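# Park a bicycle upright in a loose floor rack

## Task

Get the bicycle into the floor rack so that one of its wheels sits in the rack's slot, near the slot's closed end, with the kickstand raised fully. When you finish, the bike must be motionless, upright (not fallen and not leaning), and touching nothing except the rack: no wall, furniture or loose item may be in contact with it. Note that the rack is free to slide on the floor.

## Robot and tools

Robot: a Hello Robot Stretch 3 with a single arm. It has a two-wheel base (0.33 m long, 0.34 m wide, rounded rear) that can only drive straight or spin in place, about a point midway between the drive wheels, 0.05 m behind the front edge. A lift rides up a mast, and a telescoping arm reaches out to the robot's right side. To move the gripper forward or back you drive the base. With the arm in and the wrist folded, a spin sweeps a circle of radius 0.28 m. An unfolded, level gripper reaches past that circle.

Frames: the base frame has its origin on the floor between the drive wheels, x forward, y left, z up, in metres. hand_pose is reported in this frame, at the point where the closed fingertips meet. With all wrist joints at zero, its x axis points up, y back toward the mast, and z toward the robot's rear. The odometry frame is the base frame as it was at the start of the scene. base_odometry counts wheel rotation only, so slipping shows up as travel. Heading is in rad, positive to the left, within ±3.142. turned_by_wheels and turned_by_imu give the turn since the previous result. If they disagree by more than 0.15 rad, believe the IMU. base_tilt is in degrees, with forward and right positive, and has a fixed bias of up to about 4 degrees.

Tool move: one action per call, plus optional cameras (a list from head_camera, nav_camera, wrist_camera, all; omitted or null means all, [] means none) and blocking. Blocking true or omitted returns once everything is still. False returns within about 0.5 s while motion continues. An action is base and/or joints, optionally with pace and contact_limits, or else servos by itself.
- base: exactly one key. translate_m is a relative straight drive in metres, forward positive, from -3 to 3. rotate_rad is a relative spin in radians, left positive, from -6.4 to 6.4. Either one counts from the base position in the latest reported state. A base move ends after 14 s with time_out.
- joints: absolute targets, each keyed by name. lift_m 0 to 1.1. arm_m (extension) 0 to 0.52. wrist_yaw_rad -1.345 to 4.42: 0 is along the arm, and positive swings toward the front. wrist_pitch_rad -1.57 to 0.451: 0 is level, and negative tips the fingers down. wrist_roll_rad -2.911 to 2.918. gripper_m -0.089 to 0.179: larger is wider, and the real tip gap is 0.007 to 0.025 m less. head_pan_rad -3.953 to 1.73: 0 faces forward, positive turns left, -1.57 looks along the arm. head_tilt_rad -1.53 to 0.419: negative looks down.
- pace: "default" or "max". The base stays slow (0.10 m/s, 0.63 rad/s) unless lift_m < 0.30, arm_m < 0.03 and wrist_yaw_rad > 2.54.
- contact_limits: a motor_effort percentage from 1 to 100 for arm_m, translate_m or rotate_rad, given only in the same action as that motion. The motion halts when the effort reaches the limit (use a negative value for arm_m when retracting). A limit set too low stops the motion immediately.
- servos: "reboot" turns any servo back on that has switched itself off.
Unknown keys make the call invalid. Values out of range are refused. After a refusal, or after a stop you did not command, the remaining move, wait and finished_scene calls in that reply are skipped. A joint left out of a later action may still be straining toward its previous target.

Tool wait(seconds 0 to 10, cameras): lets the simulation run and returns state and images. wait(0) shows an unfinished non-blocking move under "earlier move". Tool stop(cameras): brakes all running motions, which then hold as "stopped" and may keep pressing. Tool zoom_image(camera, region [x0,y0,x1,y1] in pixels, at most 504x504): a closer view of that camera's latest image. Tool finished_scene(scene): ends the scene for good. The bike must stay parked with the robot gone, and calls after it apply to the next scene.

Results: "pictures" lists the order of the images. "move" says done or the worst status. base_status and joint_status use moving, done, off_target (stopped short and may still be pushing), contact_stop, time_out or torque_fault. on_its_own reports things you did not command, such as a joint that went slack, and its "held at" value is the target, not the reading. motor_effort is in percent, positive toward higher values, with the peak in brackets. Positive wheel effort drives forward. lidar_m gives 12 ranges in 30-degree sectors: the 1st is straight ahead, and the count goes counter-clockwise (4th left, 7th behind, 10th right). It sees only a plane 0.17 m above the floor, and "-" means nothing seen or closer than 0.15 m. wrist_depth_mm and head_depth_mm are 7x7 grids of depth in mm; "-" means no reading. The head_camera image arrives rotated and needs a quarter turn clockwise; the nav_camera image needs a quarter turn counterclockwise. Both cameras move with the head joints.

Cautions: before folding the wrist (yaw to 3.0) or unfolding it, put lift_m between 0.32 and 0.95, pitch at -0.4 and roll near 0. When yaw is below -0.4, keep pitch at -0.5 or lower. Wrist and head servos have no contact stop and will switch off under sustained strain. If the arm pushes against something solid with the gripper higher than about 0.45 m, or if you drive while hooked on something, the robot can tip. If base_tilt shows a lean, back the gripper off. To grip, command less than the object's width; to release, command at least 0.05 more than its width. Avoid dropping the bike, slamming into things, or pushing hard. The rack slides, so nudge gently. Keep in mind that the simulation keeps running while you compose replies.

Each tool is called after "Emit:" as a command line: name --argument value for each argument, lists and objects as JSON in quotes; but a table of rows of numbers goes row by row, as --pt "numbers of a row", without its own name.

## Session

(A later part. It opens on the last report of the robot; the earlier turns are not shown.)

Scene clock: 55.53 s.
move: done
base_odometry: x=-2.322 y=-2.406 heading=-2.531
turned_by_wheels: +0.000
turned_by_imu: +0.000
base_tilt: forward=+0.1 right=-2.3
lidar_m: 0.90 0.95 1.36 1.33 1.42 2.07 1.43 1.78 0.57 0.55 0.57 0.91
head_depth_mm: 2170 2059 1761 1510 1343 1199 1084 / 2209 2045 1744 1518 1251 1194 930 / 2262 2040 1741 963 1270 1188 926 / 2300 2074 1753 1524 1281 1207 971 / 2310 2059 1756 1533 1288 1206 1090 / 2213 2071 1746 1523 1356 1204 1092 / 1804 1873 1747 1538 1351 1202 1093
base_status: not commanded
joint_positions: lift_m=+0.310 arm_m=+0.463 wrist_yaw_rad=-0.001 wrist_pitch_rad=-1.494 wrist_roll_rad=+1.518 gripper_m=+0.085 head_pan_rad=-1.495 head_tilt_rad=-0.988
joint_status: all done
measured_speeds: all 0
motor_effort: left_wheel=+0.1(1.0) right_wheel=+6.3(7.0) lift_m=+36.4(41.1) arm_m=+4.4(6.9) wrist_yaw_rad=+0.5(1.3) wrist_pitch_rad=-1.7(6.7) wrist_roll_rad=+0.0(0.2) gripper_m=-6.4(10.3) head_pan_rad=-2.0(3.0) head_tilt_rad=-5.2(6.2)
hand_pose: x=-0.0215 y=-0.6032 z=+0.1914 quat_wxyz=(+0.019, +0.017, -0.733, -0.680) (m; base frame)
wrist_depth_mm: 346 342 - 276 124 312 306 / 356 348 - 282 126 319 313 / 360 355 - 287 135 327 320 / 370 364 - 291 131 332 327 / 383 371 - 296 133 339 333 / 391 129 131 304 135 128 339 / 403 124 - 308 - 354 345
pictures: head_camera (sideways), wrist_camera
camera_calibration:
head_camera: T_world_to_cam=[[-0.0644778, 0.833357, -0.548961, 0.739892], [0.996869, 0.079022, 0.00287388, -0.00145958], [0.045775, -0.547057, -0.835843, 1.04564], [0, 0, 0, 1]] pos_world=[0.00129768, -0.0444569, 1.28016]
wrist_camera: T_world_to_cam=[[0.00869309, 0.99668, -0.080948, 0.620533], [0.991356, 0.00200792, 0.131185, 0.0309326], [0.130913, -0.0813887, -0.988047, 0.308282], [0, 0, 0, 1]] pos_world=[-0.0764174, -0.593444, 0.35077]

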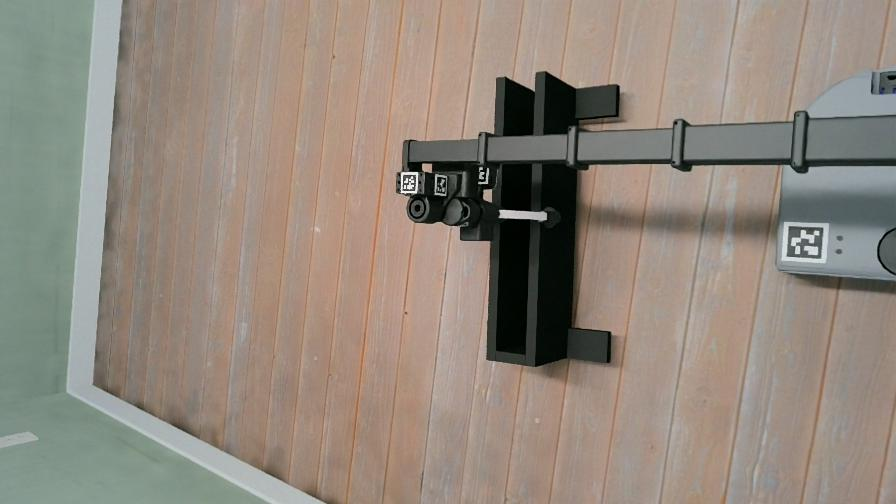

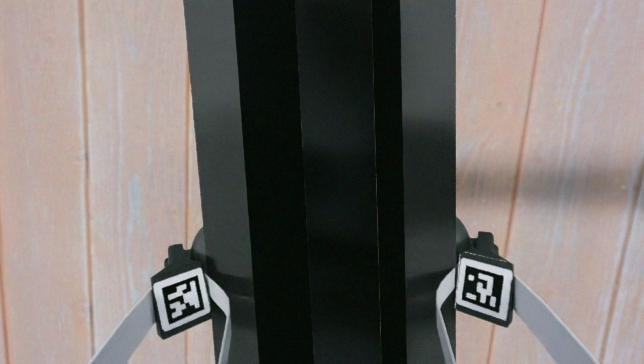

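Emit:
move --base '{"rotate_rad": -0.521}' --joints '{"wrist_roll_rad": 0.0}' --cameras '["head_camera"]'

Emit:
move --base '{"translate_m": -0.6245}' --joints '{"wrist_roll_rad": -1.57}' --cameras '["head_camera"]'

Emit:
move --base '{"rotate_rad": -1.66}'

Scene clock: 58.03 s.
move: done
base_odometry: x=-2.322 y=-2.406 heading=-3.052
turned_by_wheels: -0.521
turned_by_imu: -0.528
base_tilt: forward=+0.1 right=-2.3
lidar_m: 0.91 0.90 0.95 1.36 1.34 1.42 2.08 1.43 1.78 0.33 2.43 1.18
head_depth_mm: 2513 2057 1752 1526 1349 1200 1095 / 2435 2075 1757 1522 1324 1187 932 / 2385 2071 1751 960 1243 1146 928 / 2378 2060 1761 1474 1307 1183 967 / 2333 2086 1769 1536 1345 1205 1092 / 2217 2071 1763 1523 1339 1198 1095 / 2138 2090 1757 1529 1349 1206 1087
base_status: done
joint_positions: lift_m=+0.310 arm_m=+0.463 wrist_yaw_rad=-0.001 wrist_pitch_rad=-1.495 wrist_roll_rad=+0.000 gripper_m=+0.085 head_pan_rad=-1.495 head_tilt_rad=-0.988
joint_status: all done
measured_speeds: all 0
motor_effort: left_wheel=+4.9(12.7) right_wheel=-3.7(12.3) lift_m=+35.2(35.2) arm_m=+0.7(3.8) wrist_yaw_rad=+1.3(6.7) wrist_pitch_rad=-1.3(1.9) wrist_roll_rad=-0.6(9.8) gripper_m=-6.4(6.9) head_pan_rad=-2.0(3.0) head_tilt_rad=-5.1(6.2)
hand_pose: x=-0.0216 y=-0.6033 z=+0.1914 quat_wxyz=(+0.518, +0.480, -0.519, -0.482) (m; base frame)
wrist_depth_mm: 337 338 - 284 130 337 336 / 342 339 - 289 131 340 339 / 341 345 - 291 133 342 343 / 349 348 - 293 134 349 349 / 353 350 - 298 135 351 350 / 357 129 131 296 136 128 351 / 361 124 - 304 - 357 356
pictures: head_camera (sideways)
camera_calibration:
head_camera: T_world_to_cam=[[-0.0644777, 0.833357, -0.548961, 0.739892], [0.996869, 0.0790219, 0.00287388, -0.00145958], [0.0457749, -0.547057, -0.835843, 1.04564], [0, 0, 0, 1]] pos_world=[0.00129767, -0.0444569, 1.28016]

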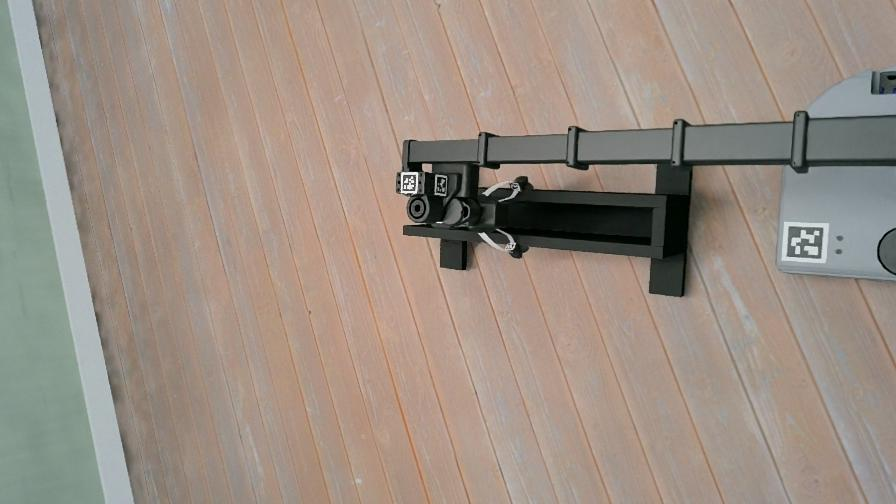

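Scene clock: 65.40 s.
move: done
base_odometry: x=-1.700 y=-2.350 heading=-3.052
turned_by_wheels: +0.000
turned_by_imu: +0.005
base_tilt: forward=+0.1 right=-2.3
lidar_m: 1.49 1.46 1.40 1.09 1.08 1.14 1.68 3.31 0.57 0.55 0.58 1.91
head_depth_mm: 2520 2080 1762 1515 1348 1203 1085 / 2520 2077 1750 1533 1232 1191 928 / 2529 2063 1758 963 1280 1188 930 / 2466 2084 1759 1515 1293 1202 966 / 2476 2062 1757 1520 1310 1205 1091 / 2404 2094 1761 1525 1341 1205 1096 / 2334 2092 1740 1521 1351 1205 1093
base_status: done
joint_positions: lift_m=+0.310 arm_m=+0.463 wrist_yaw_rad=+0.000 wrist_pitch_rad=-1.495 wrist_roll_rad=-1.570 gripper_m=+0.085 head_pan_rad=-1.495 head_tilt_rad=-0.988
joint_status: all done
measured_speeds: all 0
motor_effort: left_wheel=-0.2(3.9) right_wheel=-5.7(11.0) lift_m=+29.7(38.3) arm_m=-12.8(13.4) wrist_yaw_rad=-0.5(7.7) wrist_pitch_rad=-1.3(1.6) wrist_roll_rad=-0.3(10.4) gripper_m=-6.6(7.0) head_pan_rad=-2.6(3.3) head_tilt_rad=-5.1(6.7)
hand_pose: x=-0.0214 y=-0.6033 z=+0.1914 quat_wxyz=(+0.733, +0.680, +0.000, +0.000) (m; base frame)
wrist_depth_mm: 310 312 - 281 129 337 346 / 314 321 - 286 130 343 350 / 323 327 - 288 133 352 362 / 326 334 - 295 134 360 369 / 335 340 - 297 136 367 378 / 342 129 - 303 - 127 383 / 348 124 - 306 306 384 399
pictures: head_camera (sideways)
camera_calibration:
head_camera: T_world_to_cam=[[-0.0644777, 0.833357, -0.548961, 0.739892], [0.996869, 0.0790219, 0.00287388, -0.00145958], [0.0457749, -0.547057, -0.835843, 1.04564], [0, 0, 0, 1]] pos_world=[0.00129767, -0.0444569, 1.28016]

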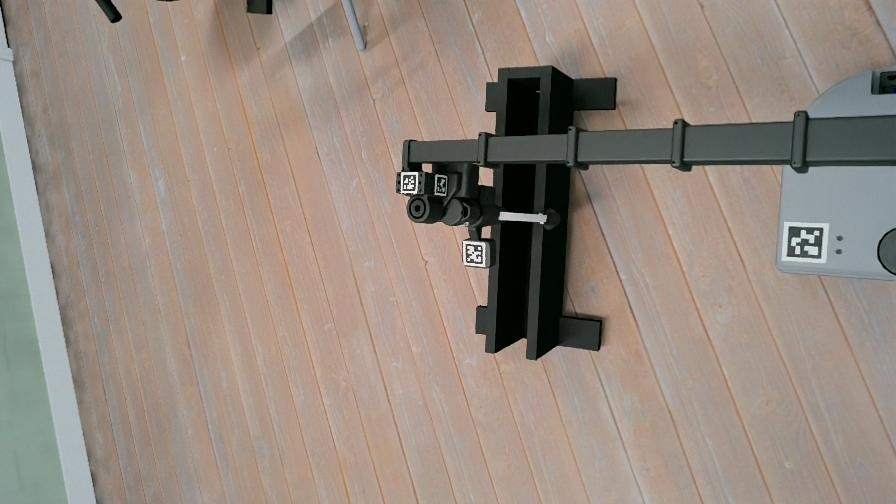

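Scene clock: 69.13 s.
move: done
base_odometry: x=-1.700 y=-2.350 heading=+1.572
turned_by_wheels: -1.660
turned_by_imu: -1.683
base_tilt: forward=+0.1 right=-2.3
lidar_m: 1.86 2.69 2.08 1.52 1.47 1.51 1.11 1.07 0.57 0.55 0.58 0.97
head_depth_mm: 1364 1514 1649 1520 1349 1204 1085 / 1572 1769 1749 1530 1254 1190 931 / 1852 1989 1757 960 1283 1195 928 / 2236 2068 1759 1535 1303 1207 969 / 2489 2083 1771 1532 1299 1200 1097 / 2544 2057 1760 1526 1347 1205 1089 / 2521 2081 1768 1529 1350 1215 1094
base_status: done
joint_positions: lift_m=+0.310 arm_m=+0.463 wrist_yaw_rad=+0.000 wrist_pitch_rad=-1.495 wrist_roll_rad=-1.570 gripper_m=+0.085 head_pan_rad=-1.495 head_tilt_rad=-0.988
joint_status: not commanded
measured_speeds: all 0
motor_effort: left_wheel=+6.3(13.4) right_wheel=-5.1(12.7) lift_m=+30.2(30.4) arm_m=-12.4(13.6) wrist_yaw_rad=+0.0(1.4) wrist_pitch_rad=-1.3(1.6) wrist_roll_rad=-0.4(0.6) gripper_m=-6.7(7.2) head_pan_rad=-1.9(3.2) head_tilt_rad=-4.8(6.4)
hand_pose: x=-0.0214 y=-0.6033 z=+0.1914 quat_wxyz=(+0.733, +0.680, +0.000, +0.000) (m; base frame)
wrist_depth_mm: 309 315 - 273 126 335 344 / 316 320 - 281 127 344 352 / 322 328 - 286 347 351 358 / 324 337 - 294 133 362 369 / 334 338 - 299 135 366 376 / 341 129 - 306 - 127 385 / 346 124 - 313 - 387 396
pictures: head_camera (sideways), nav_camera (sideways), wrist_camera
camera_calibration:
head_camera: T_world_to_cam=[[-0.064478, 0.833357, -0.548961, 0.739892], [0.996869, 0.0790222, 0.00287388, -0.00145957], [0.0457751, -0.547057, -0.835843, 1.04564], [0, 0, 0, 1]] pos_world=[0.00129769, -0.0444569, 1.28016]
nav_camera: T_world_to_cam=[[0.0557152, -0.822816, 0.56557, -0.692551], [-0.997, -0.0763276, -0.0128286, 0.0733031], [0.0537242, -0.563159, -0.8246, 1.03268], [0, 0, 0, 1]] pos_world=[0.0561891, 0.0173136, 1.24417]
wrist_camera: T_world_to_cam=[[-0.0604416, -0.995779, 0.0690742, -0.611624], [-0.989406, 0.0689179, 0.12777, 0.0294529], [-0.131991, -0.0606198, -0.989396, 0.315451], [0, 0, 0, 1]] pos_world=[0.0338101, -0.59195, 0.35059]

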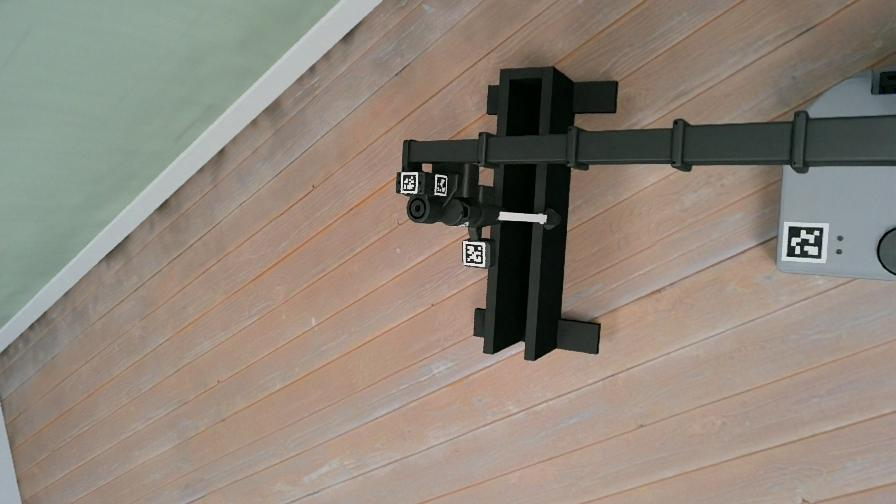

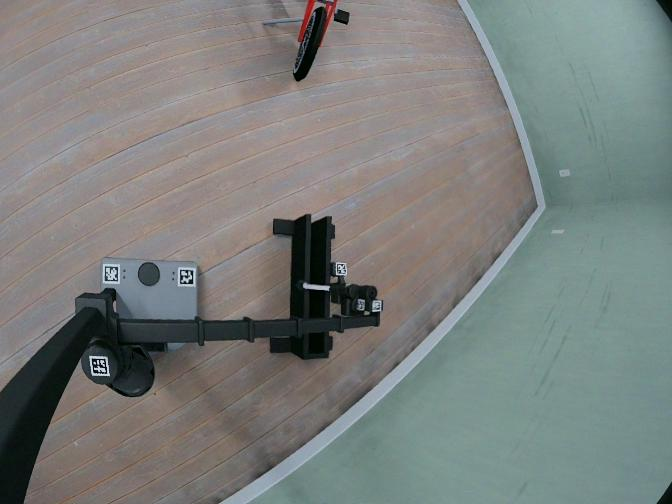

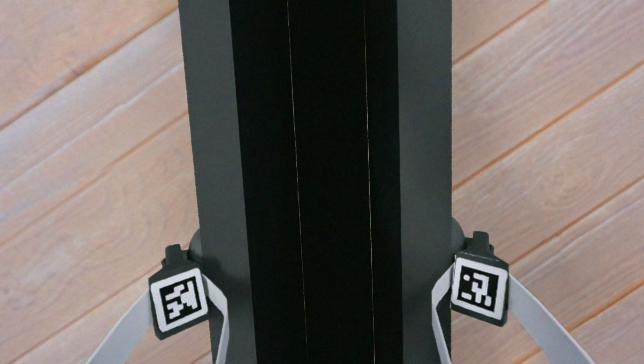

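Emit:
move --joints '{"head_pan_rad": -0.45, "head_tilt_rad": -0.75}' --cameras '["head_camera", "nav_camera"]'

Emit:
zoom_image --camera "head_camera" --region '[350, 100, 800, 500]'

Scene clock: 70.30 s.
move: done
base_odometry: x=-1.700 y=-2.350 heading=+1.572
turned_by_wheels: +0.000
turned_by_imu: +0.000
base_tilt: forward=+0.1 right=-2.3
lidar_m: 1.86 2.69 2.07 1.52 1.48 1.51 1.11 1.07 0.57 0.55 0.58 0.97
head_depth_mm: 2826 3028 2359 1875 1540 1304 1107 / 3024 3199 2403 1873 1550 1318 1148 / 3220 3243 2390 1868 1542 1313 1138 / 3372 3319 2406 1719 1507 1313 1139 / 3555 3148 1763 1831 1558 1323 1143 / 3247 3267 2279 1887 1553 1309 1141 / 2916 3041 2392 1893 1549 1316 1145
base_status: not commanded
joint_positions: lift_m=+0.310 arm_m=+0.463 wrist_yaw_rad=+0.000 wrist_pitch_rad=-1.495 wrist_roll_rad=-1.570 gripper_m=+0.085 head_pan_rad=-0.455 head_tilt_rad=-0.754
joint_status: all done
measured_speeds: all 0
motor_effort: left_wheel=+6.2(6.8) right_wheel=-5.1(5.3) lift_m=+30.2(30.6) arm_m=-11.7(12.5) wrist_yaw_rad=-0.1(1.7) wrist_pitch_rad=-1.5(1.5) wrist_roll_rad=-0.3(0.6) gripper_m=-6.7(6.9) head_pan_rad=+2.3(7.0) head_tilt_rad=+2.1(3.6)
hand_pose: x=-0.0214 y=-0.6033 z=+0.1914 quat_wxyz=(+0.733, +0.680, +0.000, +0.000) (m; base frame)
wrist_depth_mm: 309 311 - 274 124 338 344 / 317 318 - 280 126 346 354 / 322 325 - 285 - 353 357 / 329 330 - 290 133 363 365 / 336 340 - 299 135 370 378 / 343 129 - 305 - 127 386 / 348 124 - 313 - 387 394
pictures: head_camera (sideways), nav_camera (sideways)
camera_calibration:
head_camera: T_world_to_cam=[[-0.616731, 0.300432, -0.727587, 0.976007], [0.436052, 0.899919, 0.00197577, 0.00312992], [0.655364, -0.316047, -0.686012, 0.847086], [0, 0, 0, 1]] pos_world=[0.0454199, -0.0283209, 1.29124]
nav_camera: T_world_to_cam=[[0.600023, -0.301094, 0.741158, -0.924667], [-0.436306, -0.899715, -0.0122844, 0.0691782], [0.67053, -0.316001, -0.671218, 0.829455], [0, 0, 0, 1]] pos_world=[0.02883, 0.0459378, 1.24292]

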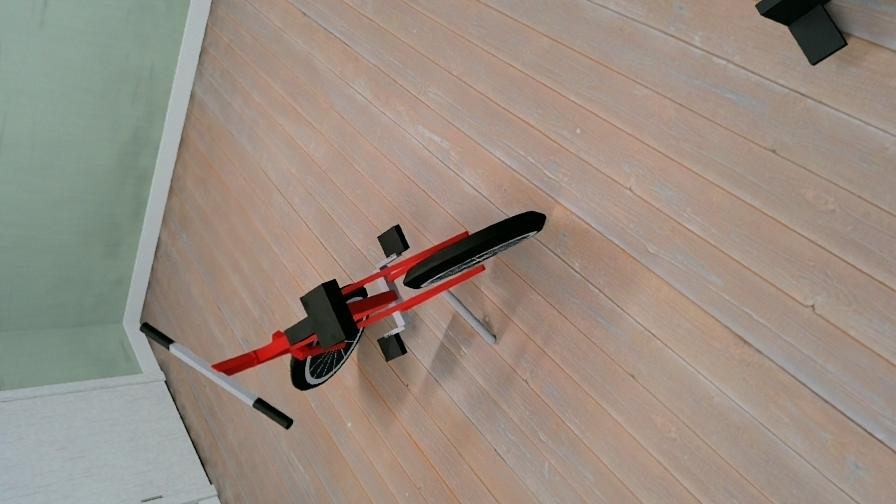

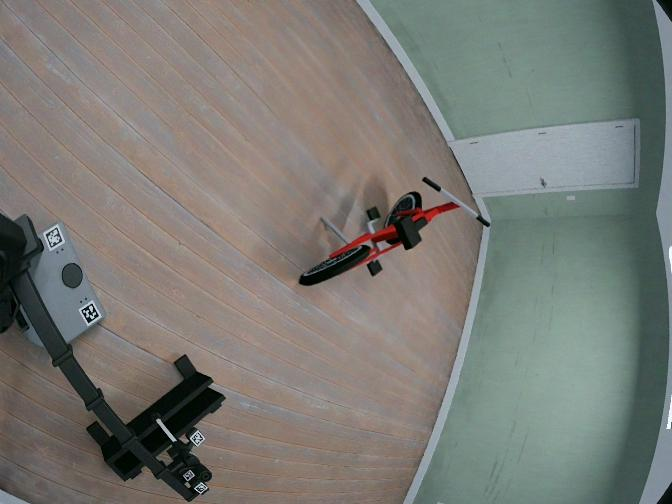

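Scaled by 1.120 from the camera's 896x504 image, which has a finer 1280x720 frame.

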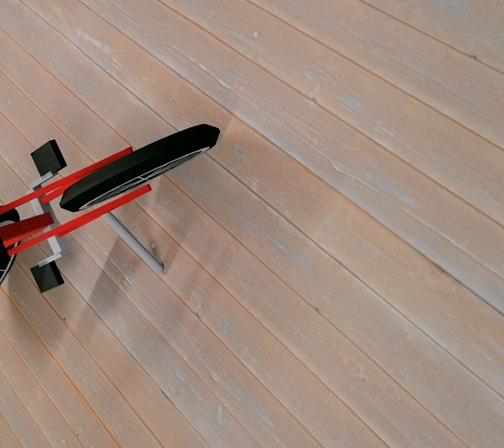

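Emit:
zoom_image --camera "head_camera" --region '[270, 200, 420, 400]'

Emit:
zoom_image --camera "head_camera" --region '[390, 180, 570, 360]'

Scaled by 2.520 from the camera's 896x504 image, which has a finer 1280x720 frame.

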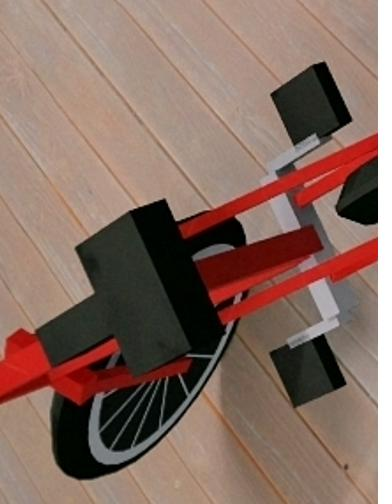

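Scaled by 2.800 from the camera's 896x504 image, which has a finer 1280x720 frame.

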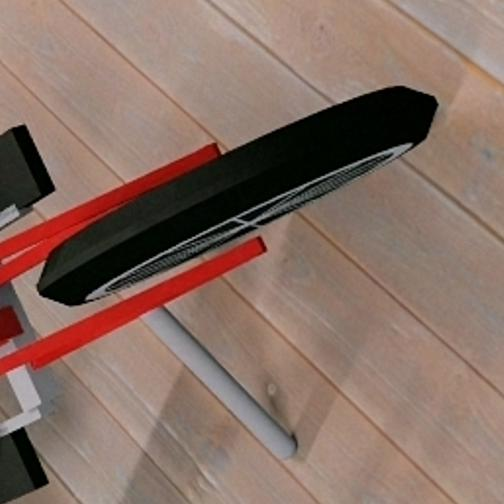

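Emit:
zoom_image --camera "head_camera" --region '[130, 260, 400, 450]'

Scaled by 1.867 from the camera's 896x504 image, which has a finer 1280x720 frame.

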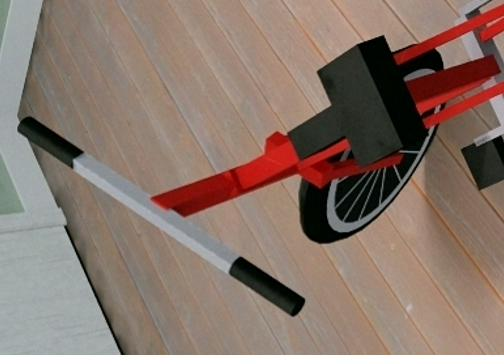

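Emit:
move --base '{"translate_m": 0.45}' --joints '{"head_pan_rad": -0.85, "head_tilt_rad": -0.95}'

Emit:
zoom_image --camera "head_camera" --region '[200, 0, 700, 504]'

Scene clock: 77.03 s.
move: done
base_odometry: x=-1.700 y=-1.900 heading=+1.572
turned_by_wheels: +0.000
turned_by_imu: -0.002
base_tilt: forward=+0.1 right=-2.3
lidar_m: 2.40 2.30 2.39 1.75 1.70 1.75 1.52 1.46 0.57 0.55 0.58 0.69
head_depth_mm: 2631 2237 1850 1584 1237 1185 655 / 2654 2226 1846 1587 1252 1223 1100 / 2659 2230 1858 1579 1371 1222 1096 / 2695 2237 1850 1570 1358 1221 1094 / 2743 2233 1854 1390 1368 1226 1099 / 2752 2251 1769 1521 1377 1223 1099 / 2828 2259 1552 1551 1383 1226 1092
base_status: done
joint_positions: lift_m=+0.310 arm_m=+0.463 wrist_yaw_rad=+0.000 wrist_pitch_rad=-1.495 wrist_roll_rad=-1.570 gripper_m=+0.085 head_pan_rad=-0.845 head_tilt_rad=-0.938
joint_status: all done
measured_speeds: all 0
motor_effort: left_wheel=+6.9(11.4) right_wheel=+0.3(6.0) lift_m=+31.4(31.5) arm_m=-6.7(10.7) wrist_yaw_rad=-1.1(1.6) wrist_pitch_rad=-1.2(1.6) wrist_roll_rad=-0.5(0.6) gripper_m=-6.7(7.0) head_pan_rad=-2.5(7.3) head_tilt_rad=-5.0(6.4)
hand_pose: x=-0.0214 y=-0.6033 z=+0.1914 quat_wxyz=(+0.733, +0.680, +0.000, +0.000) (m; base frame)
wrist_depth_mm: 308 312 - 277 126 337 343 / 315 319 - 283 128 347 350 / 320 325 - 288 132 353 360 / 328 332 - 294 133 360 365 / 337 339 - 298 135 368 374 / 341 129 - 305 - 127 386 / 348 124 - 310 - 387 394
pictures: head_camera (sideways), nav_camera (sideways), wrist_camera
camera_calibration:
head_camera: T_world_to_cam=[[-0.536954, 0.602904, -0.590073, 0.796335], [0.745456, 0.666549, 0.00269319, 0.000309099], [0.394937, -0.438428, -0.807345, 1.00646], [0, 0, 0, 1]] pos_world=[0.0298779, -0.0390604, 1.28245]
nav_camera: T_world_to_cam=[[0.523056, -0.599209, 0.606103, -0.748209], [-0.74686, -0.664859, -0.0127704, 0.0717022], [0.410625, -0.445994, -0.795284, 0.992384], [0, 0, 0, 1]] pos_world=[0.0374088, 0.0419358, 1.24363]
wrist_camera: T_world_to_cam=[[-0.0604442, -0.995779, 0.0690741, -0.611624], [-0.989406, 0.0689204, 0.12777, 0.0294545], [-0.131991, -0.0606194, -0.989396, 0.315451], [0, 0, 0, 1]] pos_world=[0.0338101, -0.59195, 0.35059]

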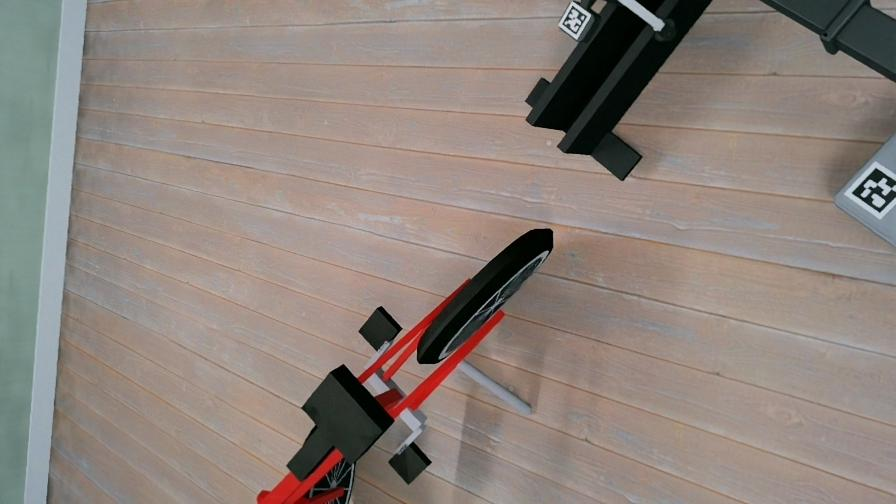

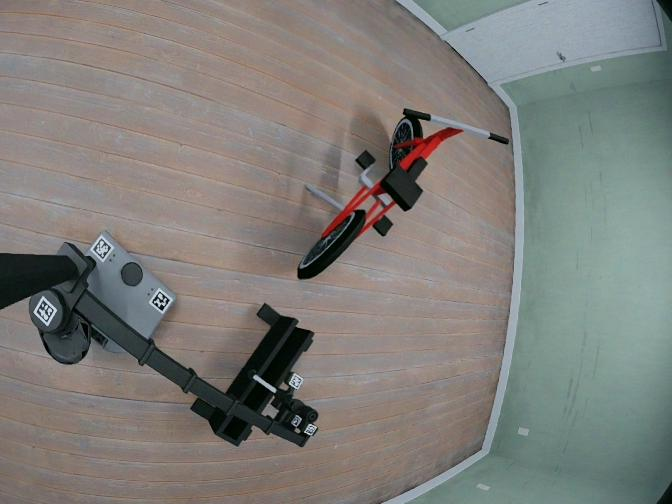

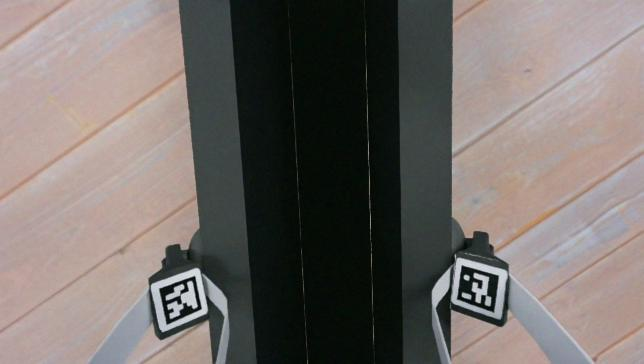

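Scaled by 1.000.

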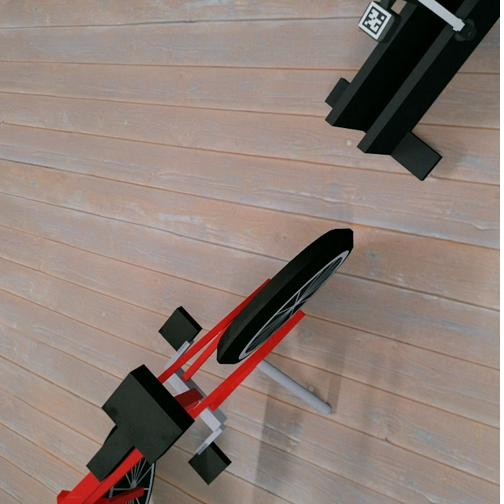

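Emit:
zoom_image --camera "head_camera" --region '[250, 340, 450, 504]'

Emit:
zoom_image --camera "head_camera" --region '[380, 200, 580, 400]'

Scaled by 2.520 from the camera's 896x504 image, which has a finer 1280x720 frame.

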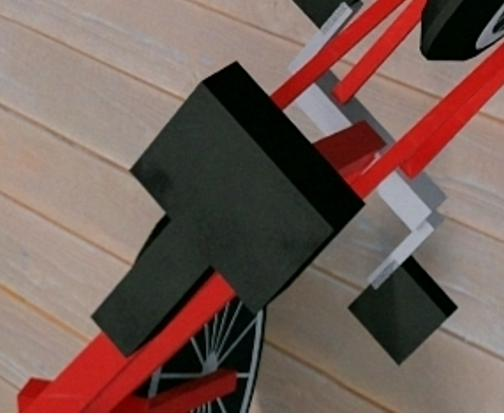

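Scaled by 2.520 from the camera's 896x504 image, which has a finer 1280x720 frame.

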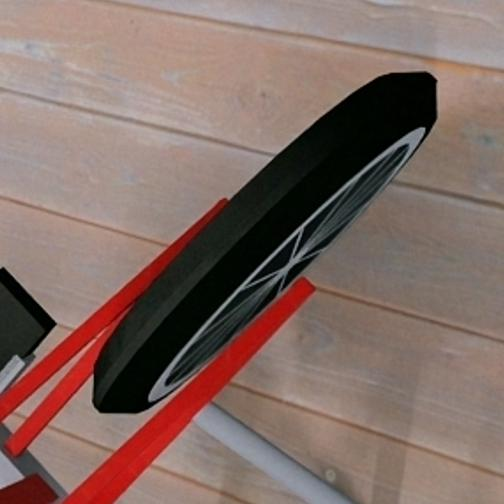

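Emit:
move --base '{"rotate_rad": -0.087}' --joints '{"arm_m": 0.36}' --cameras '[]'

Emit:
move --base '{"translate_m": 0.12}' --joints '{"head_pan_rad": -1.1, "head_tilt_rad": -0.95}'

Emit:
zoom_image --camera "head_camera" --region '[380, 0, 880, 504]'

Scene clock: 79.70 s.
move: done
base_odometry: x=-1.700 y=-1.900 heading=+1.485
turned_by_wheels: -0.087
turned_by_imu: -0.088
base_tilt: forward=+0.2 right=-2.3
lidar_m: 1.43 2.30 2.34 1.80 1.68 1.72 1.56 1.46 0.47 0.45 0.47 0.63
head_depth_mm: 2621 2248 1862 1586 1393 1072 665 / 2627 2216 1849 1583 1347 1186 1094 / 2666 2260 1858 1571 1377 1225 1096 / 2674 2228 1860 1579 1344 1220 1089 / 2708 2234 1868 1555 1357 1224 1093 / 2731 2221 1858 1391 1365 1226 1098 / 2745 2231 1851 1513 1382 1220 1101
base_status: done
joint_positions: lift_m=+0.310 arm_m=+0.360 wrist_yaw_rad=+0.000 wrist_pitch_rad=-1.496 wrist_roll_rad=-1.571 gripper_m=+0.085 head_pan_rad=-0.845 head_tilt_rad=-0.938
joint_status: all done
measured_speeds: all 0
motor_effort: left_wheel=+6.5(12.4) right_wheel=-4.8(12.6) lift_m=+31.2(31.8) arm_m=-12.8(16.9) wrist_yaw_rad=-0.1(1.4) wrist_pitch_rad=-1.2(1.5) wrist_roll_rad=-0.3(0.9) gripper_m=-6.5(7.3) head_pan_rad=-2.2(3.4) head_tilt_rad=-5.9(6.3)
hand_pose: x=-0.0214 y=-0.5001 z=+0.1914 quat_wxyz=(+0.733, +0.680, +0.000, +0.000) (m; base frame)
wrist_depth_mm: 308 314 - 282 129 337 345 / 315 322 - 285 131 347 351 / 322 328 - 289 133 356 360 / 327 333 - 294 135 366 369 / 336 340 - 298 137 367 377 / 344 129 - 301 - 127 385 / 350 124 - 307 305 384 394
pictures: none
No camera images: "cameras" was empty.

Scene clock: 82.00 s.
move: done
base_odometry: x=-1.690 y=-1.780 heading=+1.485
turned_by_wheels: +0.000
turned_by_imu: +0.000
base_tilt: forward=+0.1 right=-2.3
lidar_m: 1.33 2.21 2.25 1.87 1.76 1.79 1.66 1.56 0.47 0.45 0.47 0.62
head_depth_mm: 2740 2224 1851 1576 849 758 1065 / 2690 2257 1847 1571 1162 1180 1065 / 2661 2242 1860 1582 1266 1199 1103 / 2662 2224 1852 1582 1373 1222 1098 / 2650 2228 1864 1591 1336 1220 1092 / 2581 2248 1868 1594 1334 1218 1096 / 2589 2238 1862 1320 1359 1219 1096
base_status: done
joint_positions: lift_m=+0.310 arm_m=+0.360 wrist_yaw_rad=+0.000 wrist_pitch_rad=-1.496 wrist_roll_rad=-1.571 gripper_m=+0.085 head_pan_rad=-1.095 head_tilt_rad=-0.938
joint_status: all done
measured_speeds: all 0
motor_effort: left_wheel=+6.3(10.9) right_wheel=+0.7(6.0) lift_m=+31.6(31.9) arm_m=-11.6(13.0) wrist_yaw_rad=-0.3(1.6) wrist_pitch_rad=-1.2(1.5) wrist_roll_rad=-0.3(0.5) gripper_m=-6.4(7.1) head_pan_rad=-2.2(5.8) head_tilt_rad=-6.1(6.5)
hand_pose: x=-0.0214 y=-0.5001 z=+0.1914 quat_wxyz=(+0.733, +0.680, +0.000, +0.000) (m; base frame)
wrist_depth_mm: 308 309 - 270 121 339 347 / 316 319 - 277 124 344 353 / 323 327 - 283 128 356 358 / 327 334 - 291 131 363 370 / 335 342 - 299 134 371 375 / 342 129 - 310 - 128 389 / 349 124 - 319 - 388 398
pictures: head_camera (sideways), nav_camera (sideways), wrist_camera
camera_calibration:
head_camera: T_world_to_cam=[[-0.371146, 0.717134, -0.58989, 0.795084], [0.8872, 0.461378, 0.00269403, -0.000556628], [0.274094, -0.52235, -0.807479, 1.00737], [0, 0, 0, 1]] pos_world=[0.019472, -0.0437252, 1.28244]
nav_camera: T_world_to_cam=[[0.358595, -0.710118, 0.605922, -0.74697], [-0.888142, -0.459391, -0.0127707, 0.0725644], [0.287424, -0.533566, -0.795422, 0.993315], [0, 0, 0, 1]] pos_world=[0.0468052, 0.0328971, 1.24364]
wrist_camera: T_world_to_cam=[[-0.0603886, -0.99582, 0.0685251, -0.508833], [-0.989409, 0.0687953, 0.127818, 0.0222741], [-0.131998, -0.0600806, -0.989428, 0.321982], [0, 0, 0, 1]] pos_world=[0.0338114, -0.488893, 0.350598]

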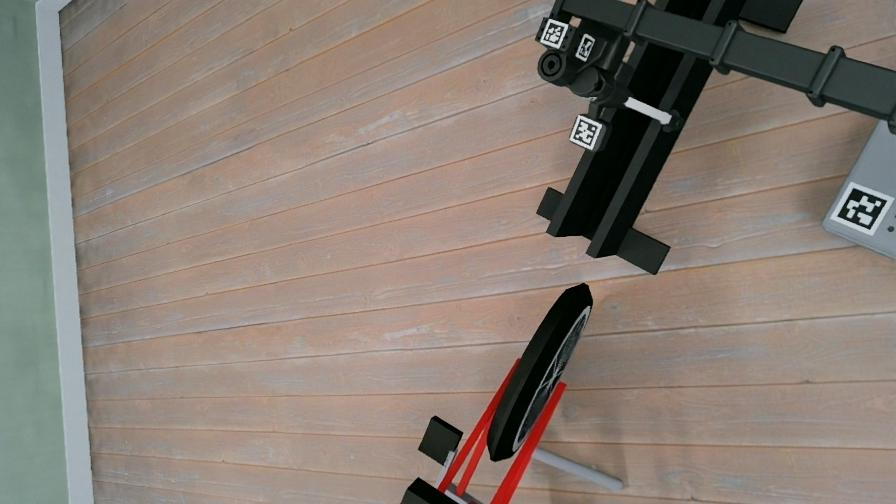

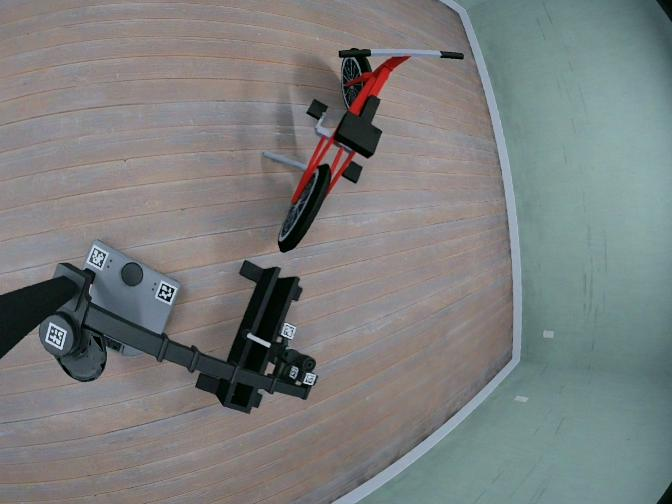

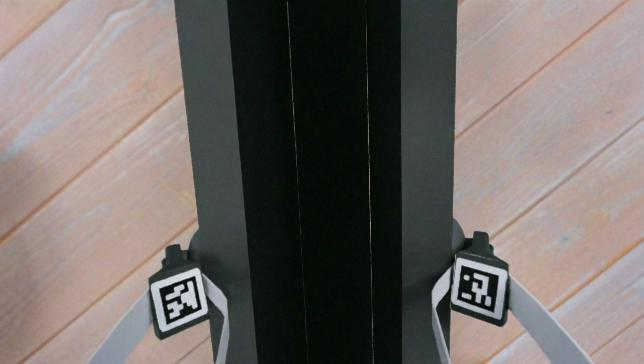

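Scaled by 1.000.

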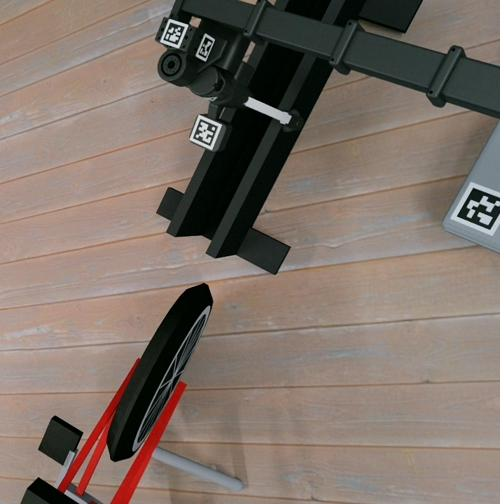

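Emit:
move --joints '{"arm_m": 0.366, "lift_m": 0.255}' --cameras '["head_camera"]'

Emit:
move --joints '{"gripper_m": 0.175}' --cameras '["wrist_camera"]'

Emit:
move --joints '{"lift_m": 0.45, "wrist_roll_rad": 0}' --pace "max"

Scene clock: 83.67 s.
move: done
base_odometry: x=-1.690 y=-1.780 heading=+1.485
turned_by_wheels: +0.000
turned_by_imu: +0.000
base_tilt: forward=+0.1 right=-2.3
lidar_m: 1.33 2.20 2.25 1.88 1.76 1.79 1.66 1.56 1.58 2.03 0.55 0.62
head_depth_mm: 2757 2259 1839 1573 899 828 1072 / 2723 2253 1860 1579 1382 1176 723 / 2673 2220 1852 1577 1377 1193 1096 / 2623 2240 1852 1597 1366 1222 1095 / 2659 2251 1855 1576 1329 1215 1097 / 2624 2247 1854 1575 1331 1221 1094 / 2589 2228 1852 1318 1356 1220 1098
base_status: not commanded
joint_positions: lift_m=+0.255 arm_m=+0.366 wrist_yaw_rad=+0.000 wrist_pitch_rad=-1.506 wrist_roll_rad=-1.571 gripper_m=+0.085 head_pan_rad=-1.095 head_tilt_rad=-0.938
joint_status: all done
measured_speeds: all 0
motor_effort: left_wheel=+4.1(7.2) right_wheel=-0.8(1.1) lift_m=+22.2(31.3) arm_m=+10.3(16.4) wrist_yaw_rad=+0.1(1.2) wrist_pitch_rad=+0.6(1.5) wrist_roll_rad=-0.4(0.5) gripper_m=-6.0(7.0) head_pan_rad=-2.4(3.1) head_tilt_rad=-5.9(6.1)
hand_pose: x=-0.0214 y=-0.5035 z=+0.1365 quat_wxyz=(+0.729, +0.684, +0.000, +0.000) (m; base frame)
wrist_depth_mm: 262 266 - 270 124 285 286 / 268 273 - 275 126 291 294 / 273 276 - 285 - 295 301 / 280 283 - 290 132 303 309 / 284 291 - 294 - 309 314 / 291 291 - 301 - 128 324 / 296 124 - 312 - 322 333
pictures: head_camera (sideways)
camera_calibration:
head_camera: T_world_to_cam=[[-0.371145, 0.717151, -0.589869, 0.795057], [0.887205, 0.461368, 0.00269413, -0.000556782], [0.274079, -0.522334, -0.807495, 1.00739], [0, 0, 0, 1]] pos_world=[0.0194713, -0.0437249, 1.28244]

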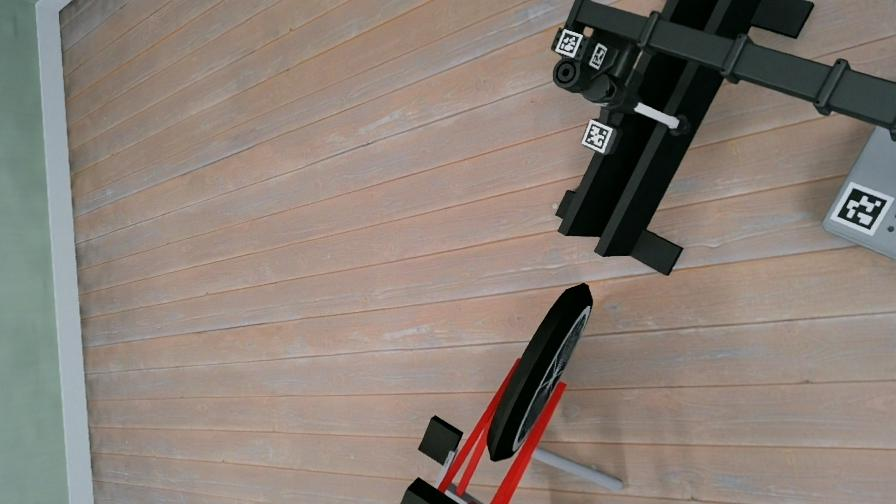

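Scene clock: 85.10 s.
move: done
base_odometry: x=-1.690 y=-1.780 heading=+1.485
turned_by_wheels: +0.000
turned_by_imu: +0.000
base_tilt: forward=+0.1 right=-2.3
lidar_m: 1.33 2.21 2.24 1.88 1.75 1.78 1.66 1.56 1.58 2.03 0.55 0.62
head_depth_mm: 2730 2240 1854 1590 895 829 1074 / 2712 2237 1846 1579 1379 1162 724 / 2653 2235 1858 1576 1381 1209 1095 / 2615 2252 1851 1580 1381 1220 1095 / 2627 2244 1861 1588 1334 1226 1097 / 2586 2251 1850 1583 1334 1223 1096 / 2582 2227 1853 1315 1345 1225 1101
base_status: not commanded
joint_positions: lift_m=+0.255 arm_m=+0.366 wrist_yaw_rad=+0.000 wrist_pitch_rad=-1.502 wrist_roll_rad=-1.571 gripper_m=+0.175 head_pan_rad=-1.095 head_tilt_rad=-0.938
joint_status: all done
measured_speeds: all 0
motor_effort: left_wheel=+4.5(4.7) right_wheel=-0.8(1.1) lift_m=+30.8(30.9) arm_m=+4.2(10.2) wrist_yaw_rad=-0.2(1.3) wrist_pitch_rad=+0.0(1.0) wrist_roll_rad=-0.4(0.5) gripper_m=+0.4(83.7) head_pan_rad=-1.6(3.3) head_tilt_rad=-5.5(5.8)
hand_pose: x=-0.0214 y=-0.5047 z=+0.1364 quat_wxyz=(+0.731, +0.683, +0.000, +0.000) (m; base frame)
wrist_depth_mm: 262 264 - 272 127 284 292 / 265 271 - 278 129 291 298 / 272 275 - 283 132 298 302 / 278 281 - 289 135 304 310 / 284 287 - 299 - 307 317 / 116 292 - 304 314 314 119 / - 303 - 311 - 327 334
pictures: wrist_camera
camera_calibration:
wrist_camera: T_world_to_cam=[[-0.0604186, -0.996204, 0.062671, -0.50895], [-0.989407, 0.0680727, 0.12822, 0.0291901], [-0.132, -0.0542603, -0.989764, 0.270308], [0, 0, 0, 1]] pos_world=[0.0338113, -0.494338, 0.295695]

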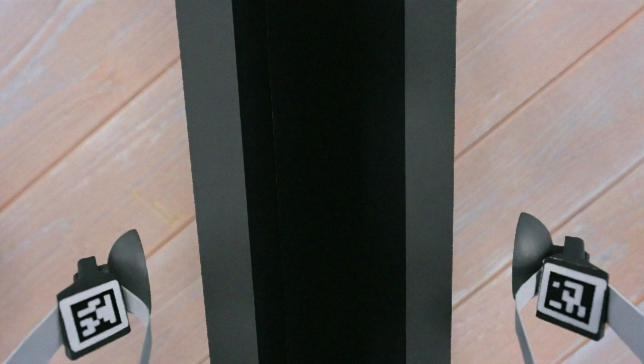

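Scene clock: 87.20 s.
move: done
base_odometry: x=-1.690 y=-1.780 heading=+1.485
turned_by_wheels: +0.000
turned_by_imu: +0.000
base_tilt: forward=+0.1 right=-2.3
lidar_m: 1.33 2.21 2.24 1.88 1.76 1.78 1.66 1.56 1.59 2.04 0.55 0.62
head_depth_mm: 2733 2236 1864 1581 767 611 533 / 2718 2221 1866 1583 1338 1189 1102 / 2688 2245 1848 1574 1348 1196 1098 / 2634 2243 1854 1580 1377 1217 1094 / 2652 2240 1856 1582 1333 1227 1102 / 2578 2219 1868 1582 1328 1222 1104 / 2574 2255 1860 1328 1353 1228 1096
base_status: not commanded
joint_positions: lift_m=+0.450 arm_m=+0.366 wrist_yaw_rad=+0.001 wrist_pitch_rad=-1.503 wrist_roll_rad=-0.004 gripper_m=+0.175 head_pan_rad=-1.095 head_tilt_rad=-0.938
joint_status: all done
measured_speeds: all 0
motor_effort: left_wheel=+4.4(4.9) right_wheel=-0.9(1.2) lift_m=+28.7(32.8) arm_m=-3.9(4.4) wrist_yaw_rad=+0.2(1.7) wrist_pitch_rad=+0.0(0.3) wrist_roll_rad=+0.8(2.4) gripper_m=+0.5(0.9) head_pan_rad=-1.8(3.2) head_tilt_rad=-4.1(6.3)
hand_pose: x=-0.0216 y=-0.5043 z=+0.3314 quat_wxyz=(+0.518, +0.484, -0.515, -0.482) (m; base frame)
wrist_depth_mm: 472 470 475 467 470 472 470 / 478 475 476 472 477 475 469 / 484 480 483 481 481 477 482 / 490 490 - - - - 480 / 494 489 - - - 140 489 / 123 139 501 497 500 138 119 / - 506 510 501 504 501 502
pictures: head_camera (sideways), nav_camera (sideways), wrist_camera
camera_calibration:
head_camera: T_world_to_cam=[[-0.371144, 0.717152, -0.589869, 0.795056], [0.887205, 0.461367, 0.00269413, -0.000556787], [0.274078, -0.522335, -0.807495, 1.00739], [0, 0, 0, 1]] pos_world=[0.0194712, -0.0437249, 1.28244]
nav_camera: T_world_to_cam=[[0.358594, -0.710137, 0.605901, -0.746943], [-0.888148, -0.45938, -0.0127707, 0.0725645], [0.287408, -0.533551, -0.795437, 0.993336], [0, 0, 0, 1]] pos_world=[0.0468049, 0.0328979, 1.24364]
wrist_camera: T_world_to_cam=[[-0.998427, 0.0554511, -0.00833578, 0.0127563], [0.0547955, 0.996384, 0.0649411, 0.515637], [0.0119067, 0.0643821, -0.997854, 0.528927], [0, 0, 0, 1]] pos_world=[-0.0218161, -0.548533, 0.494413]

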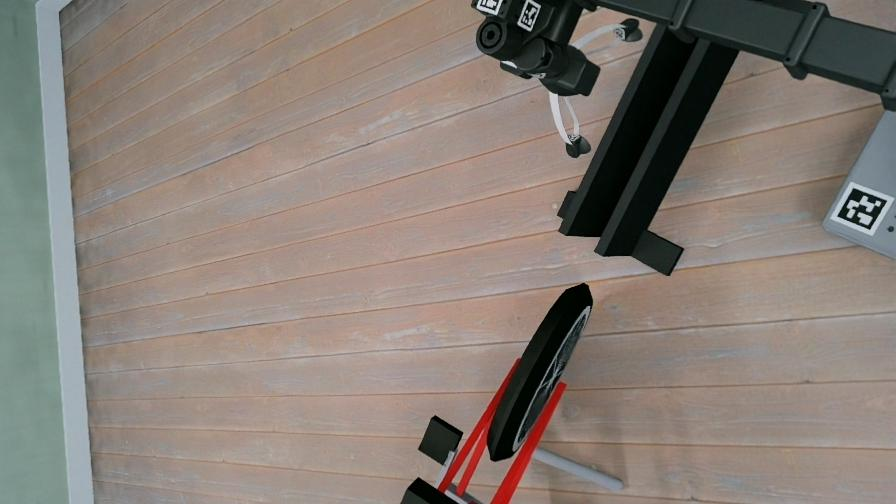

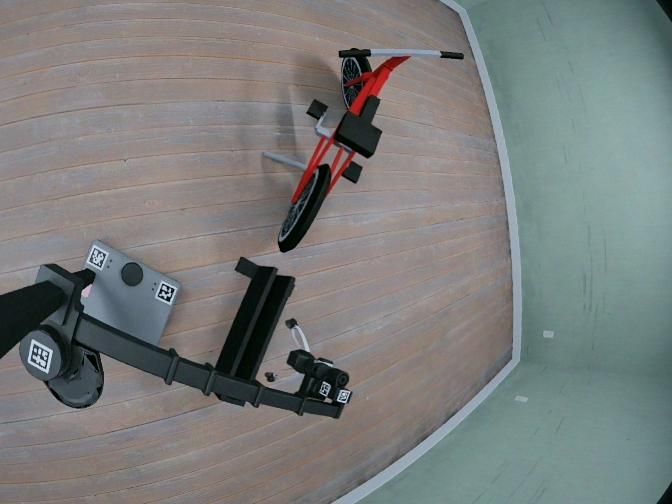

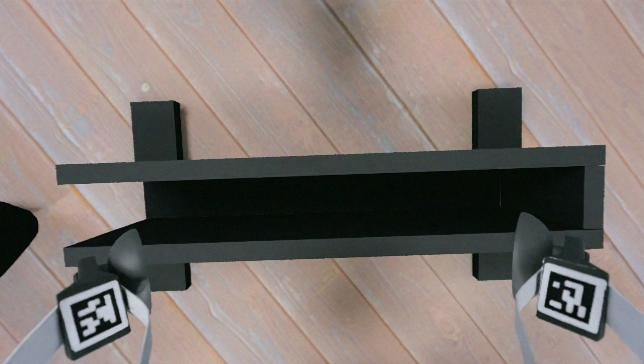

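Emit:
move --joints '{"lift_m": 1.0, "arm_m": 0.15, "gripper_m": 0.09}' --pace "max" --cameras '[]'

Emit:
move --base '{"translate_m": 0.75}' --joints '{"head_pan_rad": -1.4, "head_tilt_rad": -0.8}' --pace "max"

Scene clock: 93.57 s.
move: done
base_odometry: x=-1.690 y=-1.780 heading=+1.485
turned_by_wheels: +0.000
turned_by_imu: +0.001
base_tilt: forward=+0.1 right=-2.3
lidar_m: 1.33 2.21 2.24 1.88 1.76 1.78 1.67 1.55 1.59 2.04 0.55 0.62
head_depth_mm: 2700 2236 1855 1519 1379 1149 1096 / 2704 2253 1853 1576 1345 1185 1100 / 2690 2244 1849 1580 1389 1197 1091 / 2647 2248 1857 1577 1379 1216 1096 / 2658 2237 1856 1567 1333 1217 1099 / 2624 2241 1846 1581 1323 1226 1098 / 2569 2268 1858 1326 1348 1220 1094
base_status: not commanded
joint_positions: lift_m=+1.000 arm_m=+0.150 wrist_yaw_rad=+0.001 wrist_pitch_rad=-1.500 wrist_roll_rad=-0.002 gripper_m=+0.090 head_pan_rad=-1.095 head_tilt_rad=-0.938
joint_status: all done
measured_speeds: all 0
motor_effort: left_wheel=+4.4(4.8) right_wheel=-0.9(1.2) lift_m=+28.2(33.8) arm_m=-12.5(16.7) wrist_yaw_rad=-0.8(1.8) wrist_pitch_rad=-0.4(0.7) wrist_roll_rad=+0.3(0.8) gripper_m=-0.2(83.3) head_pan_rad=-2.0(3.0) head_tilt_rad=-5.6(6.5)
hand_pose: x=-0.0216 y=-0.2889 z=+0.8814 quat_wxyz=(+0.518, +0.483, -0.516, -0.482) (m; base frame)
wrist_depth_mm: - - - - - - - / - - - - - - - / 820 - - - - - - / - - - - - - - / - - - 888 874 - - / - - 134 879 131 - - / - 121 - - - - -
pictures: none
No camera images: "cameras" was empty.

Scene clock: 102.00 s.
move: done
base_odometry: x=-1.626 y=-1.033 heading=+1.485
turned_by_wheels: +0.000
turned_by_imu: +0.001
base_tilt: forward=+0.1 right=-2.3
lidar_m: 1.70 1.59 1.62 2.08 2.19 2.22 2.32 2.17 0.41 0.37 0.35 0.57
head_depth_mm: 2693 - - 1743 1496 1281 1106 / 2751 2917 - - 1401 763 1110 / 2617 2823 2212 1637 1457 775 1107 / 2467 2749 2204 1816 1458 1037 1112 / 2362 2607 2217 1784 1489 1210 1029 / 2282 2561 2193 1792 1504 909 1131 / 2158 2423 2223 1784 1448 1198 1127
base_status: done
joint_positions: lift_m=+1.000 arm_m=+0.150 wrist_yaw_rad=+0.001 wrist_pitch_rad=-1.500 wrist_roll_rad=-0.002 gripper_m=+0.090 head_pan_rad=-1.395 head_tilt_rad=-0.804
joint_status: all done
measured_speeds: all 0
motor_effort: left_wheel=+5.6(11.1) right_wheel=+1.2(5.7) lift_m=+23.0(28.5) arm_m=-7.4(12.5) wrist_yaw_rad=-1.0(1.9) wrist_pitch_rad=-0.6(0.7) wrist_roll_rad=+0.3(0.4) gripper_m=+0.0(0.9) head_pan_rad=-2.1(7.4) head_tilt_rad=+2.1(3.6)
hand_pose: x=-0.0216 y=-0.2889 z=+0.8814 quat_wxyz=(+0.518, +0.483, -0.516, -0.482) (m; base frame)
wrist_depth_mm: - - - - - - - / - - - - - - - / - 619 685 501 - - - / - - - - - - - / - - - 906 884 - - / - - 133 895 131 - - / - 121 - - - - -
pictures: head_camera (sideways), nav_camera (sideways), wrist_camera
camera_calibration:
head_camera: T_world_to_cam=[[-0.127577, 0.709646, -0.692912, 0.927834], [0.983847, 0.178997, 0.00217585, -0.000471992], [0.125573, -0.681442, -0.721019, 0.895848], [0, 0, 0, 1]] pos_world=[0.00634064, -0.0478809, 1.28883]
nav_camera: T_world_to_cam=[[0.117302, -0.697224, 0.707191, -0.877454], [-0.983921, -0.178171, -0.0124563, 0.0727416], [0.134686, -0.694358, -0.706913, 0.87915], [0, 0, 0, 1]] pos_world=[0.0560903, 0.0116238, 1.24292]
wrist_camera: T_world_to_cam=[[-0.99835, 0.0567715, -0.00857817, 0.00599195], [0.0561264, 0.996461, 0.0625721, 0.267433], [0.0121001, 0.0619874, -0.998004, 1.0633], [0, 0, 0, 1]] pos_world=[-0.0218941, -0.332738, 1.0445]

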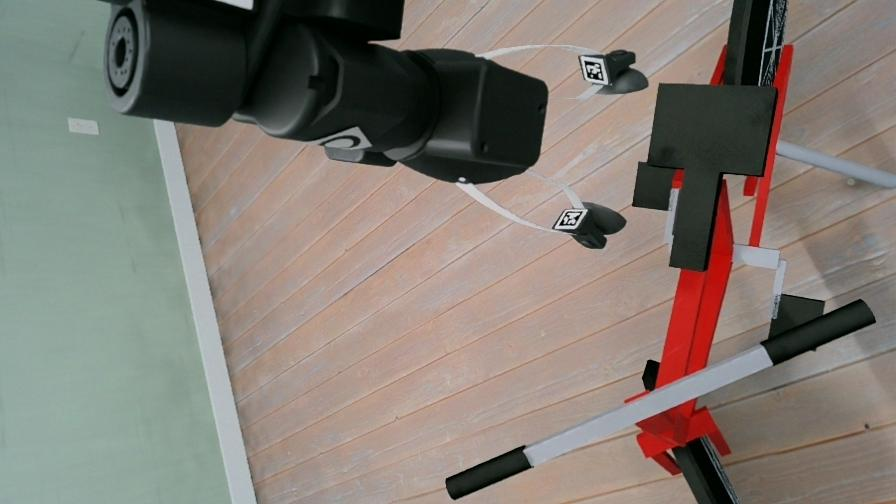

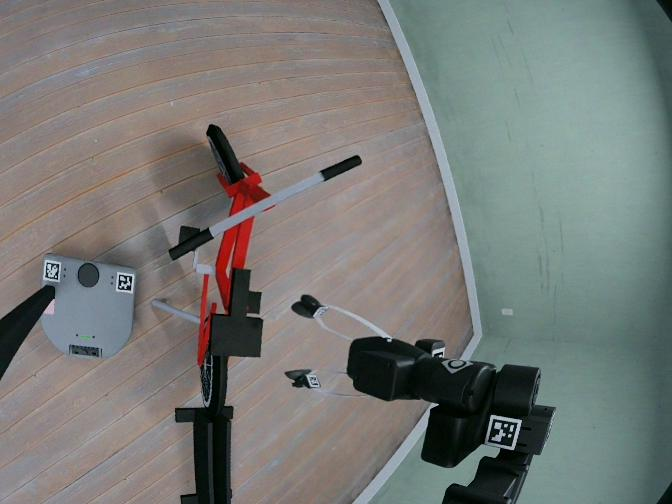

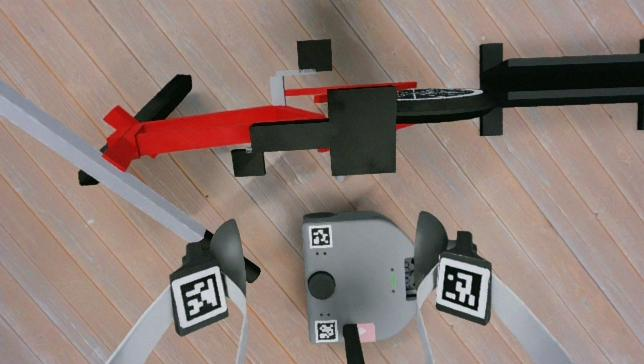

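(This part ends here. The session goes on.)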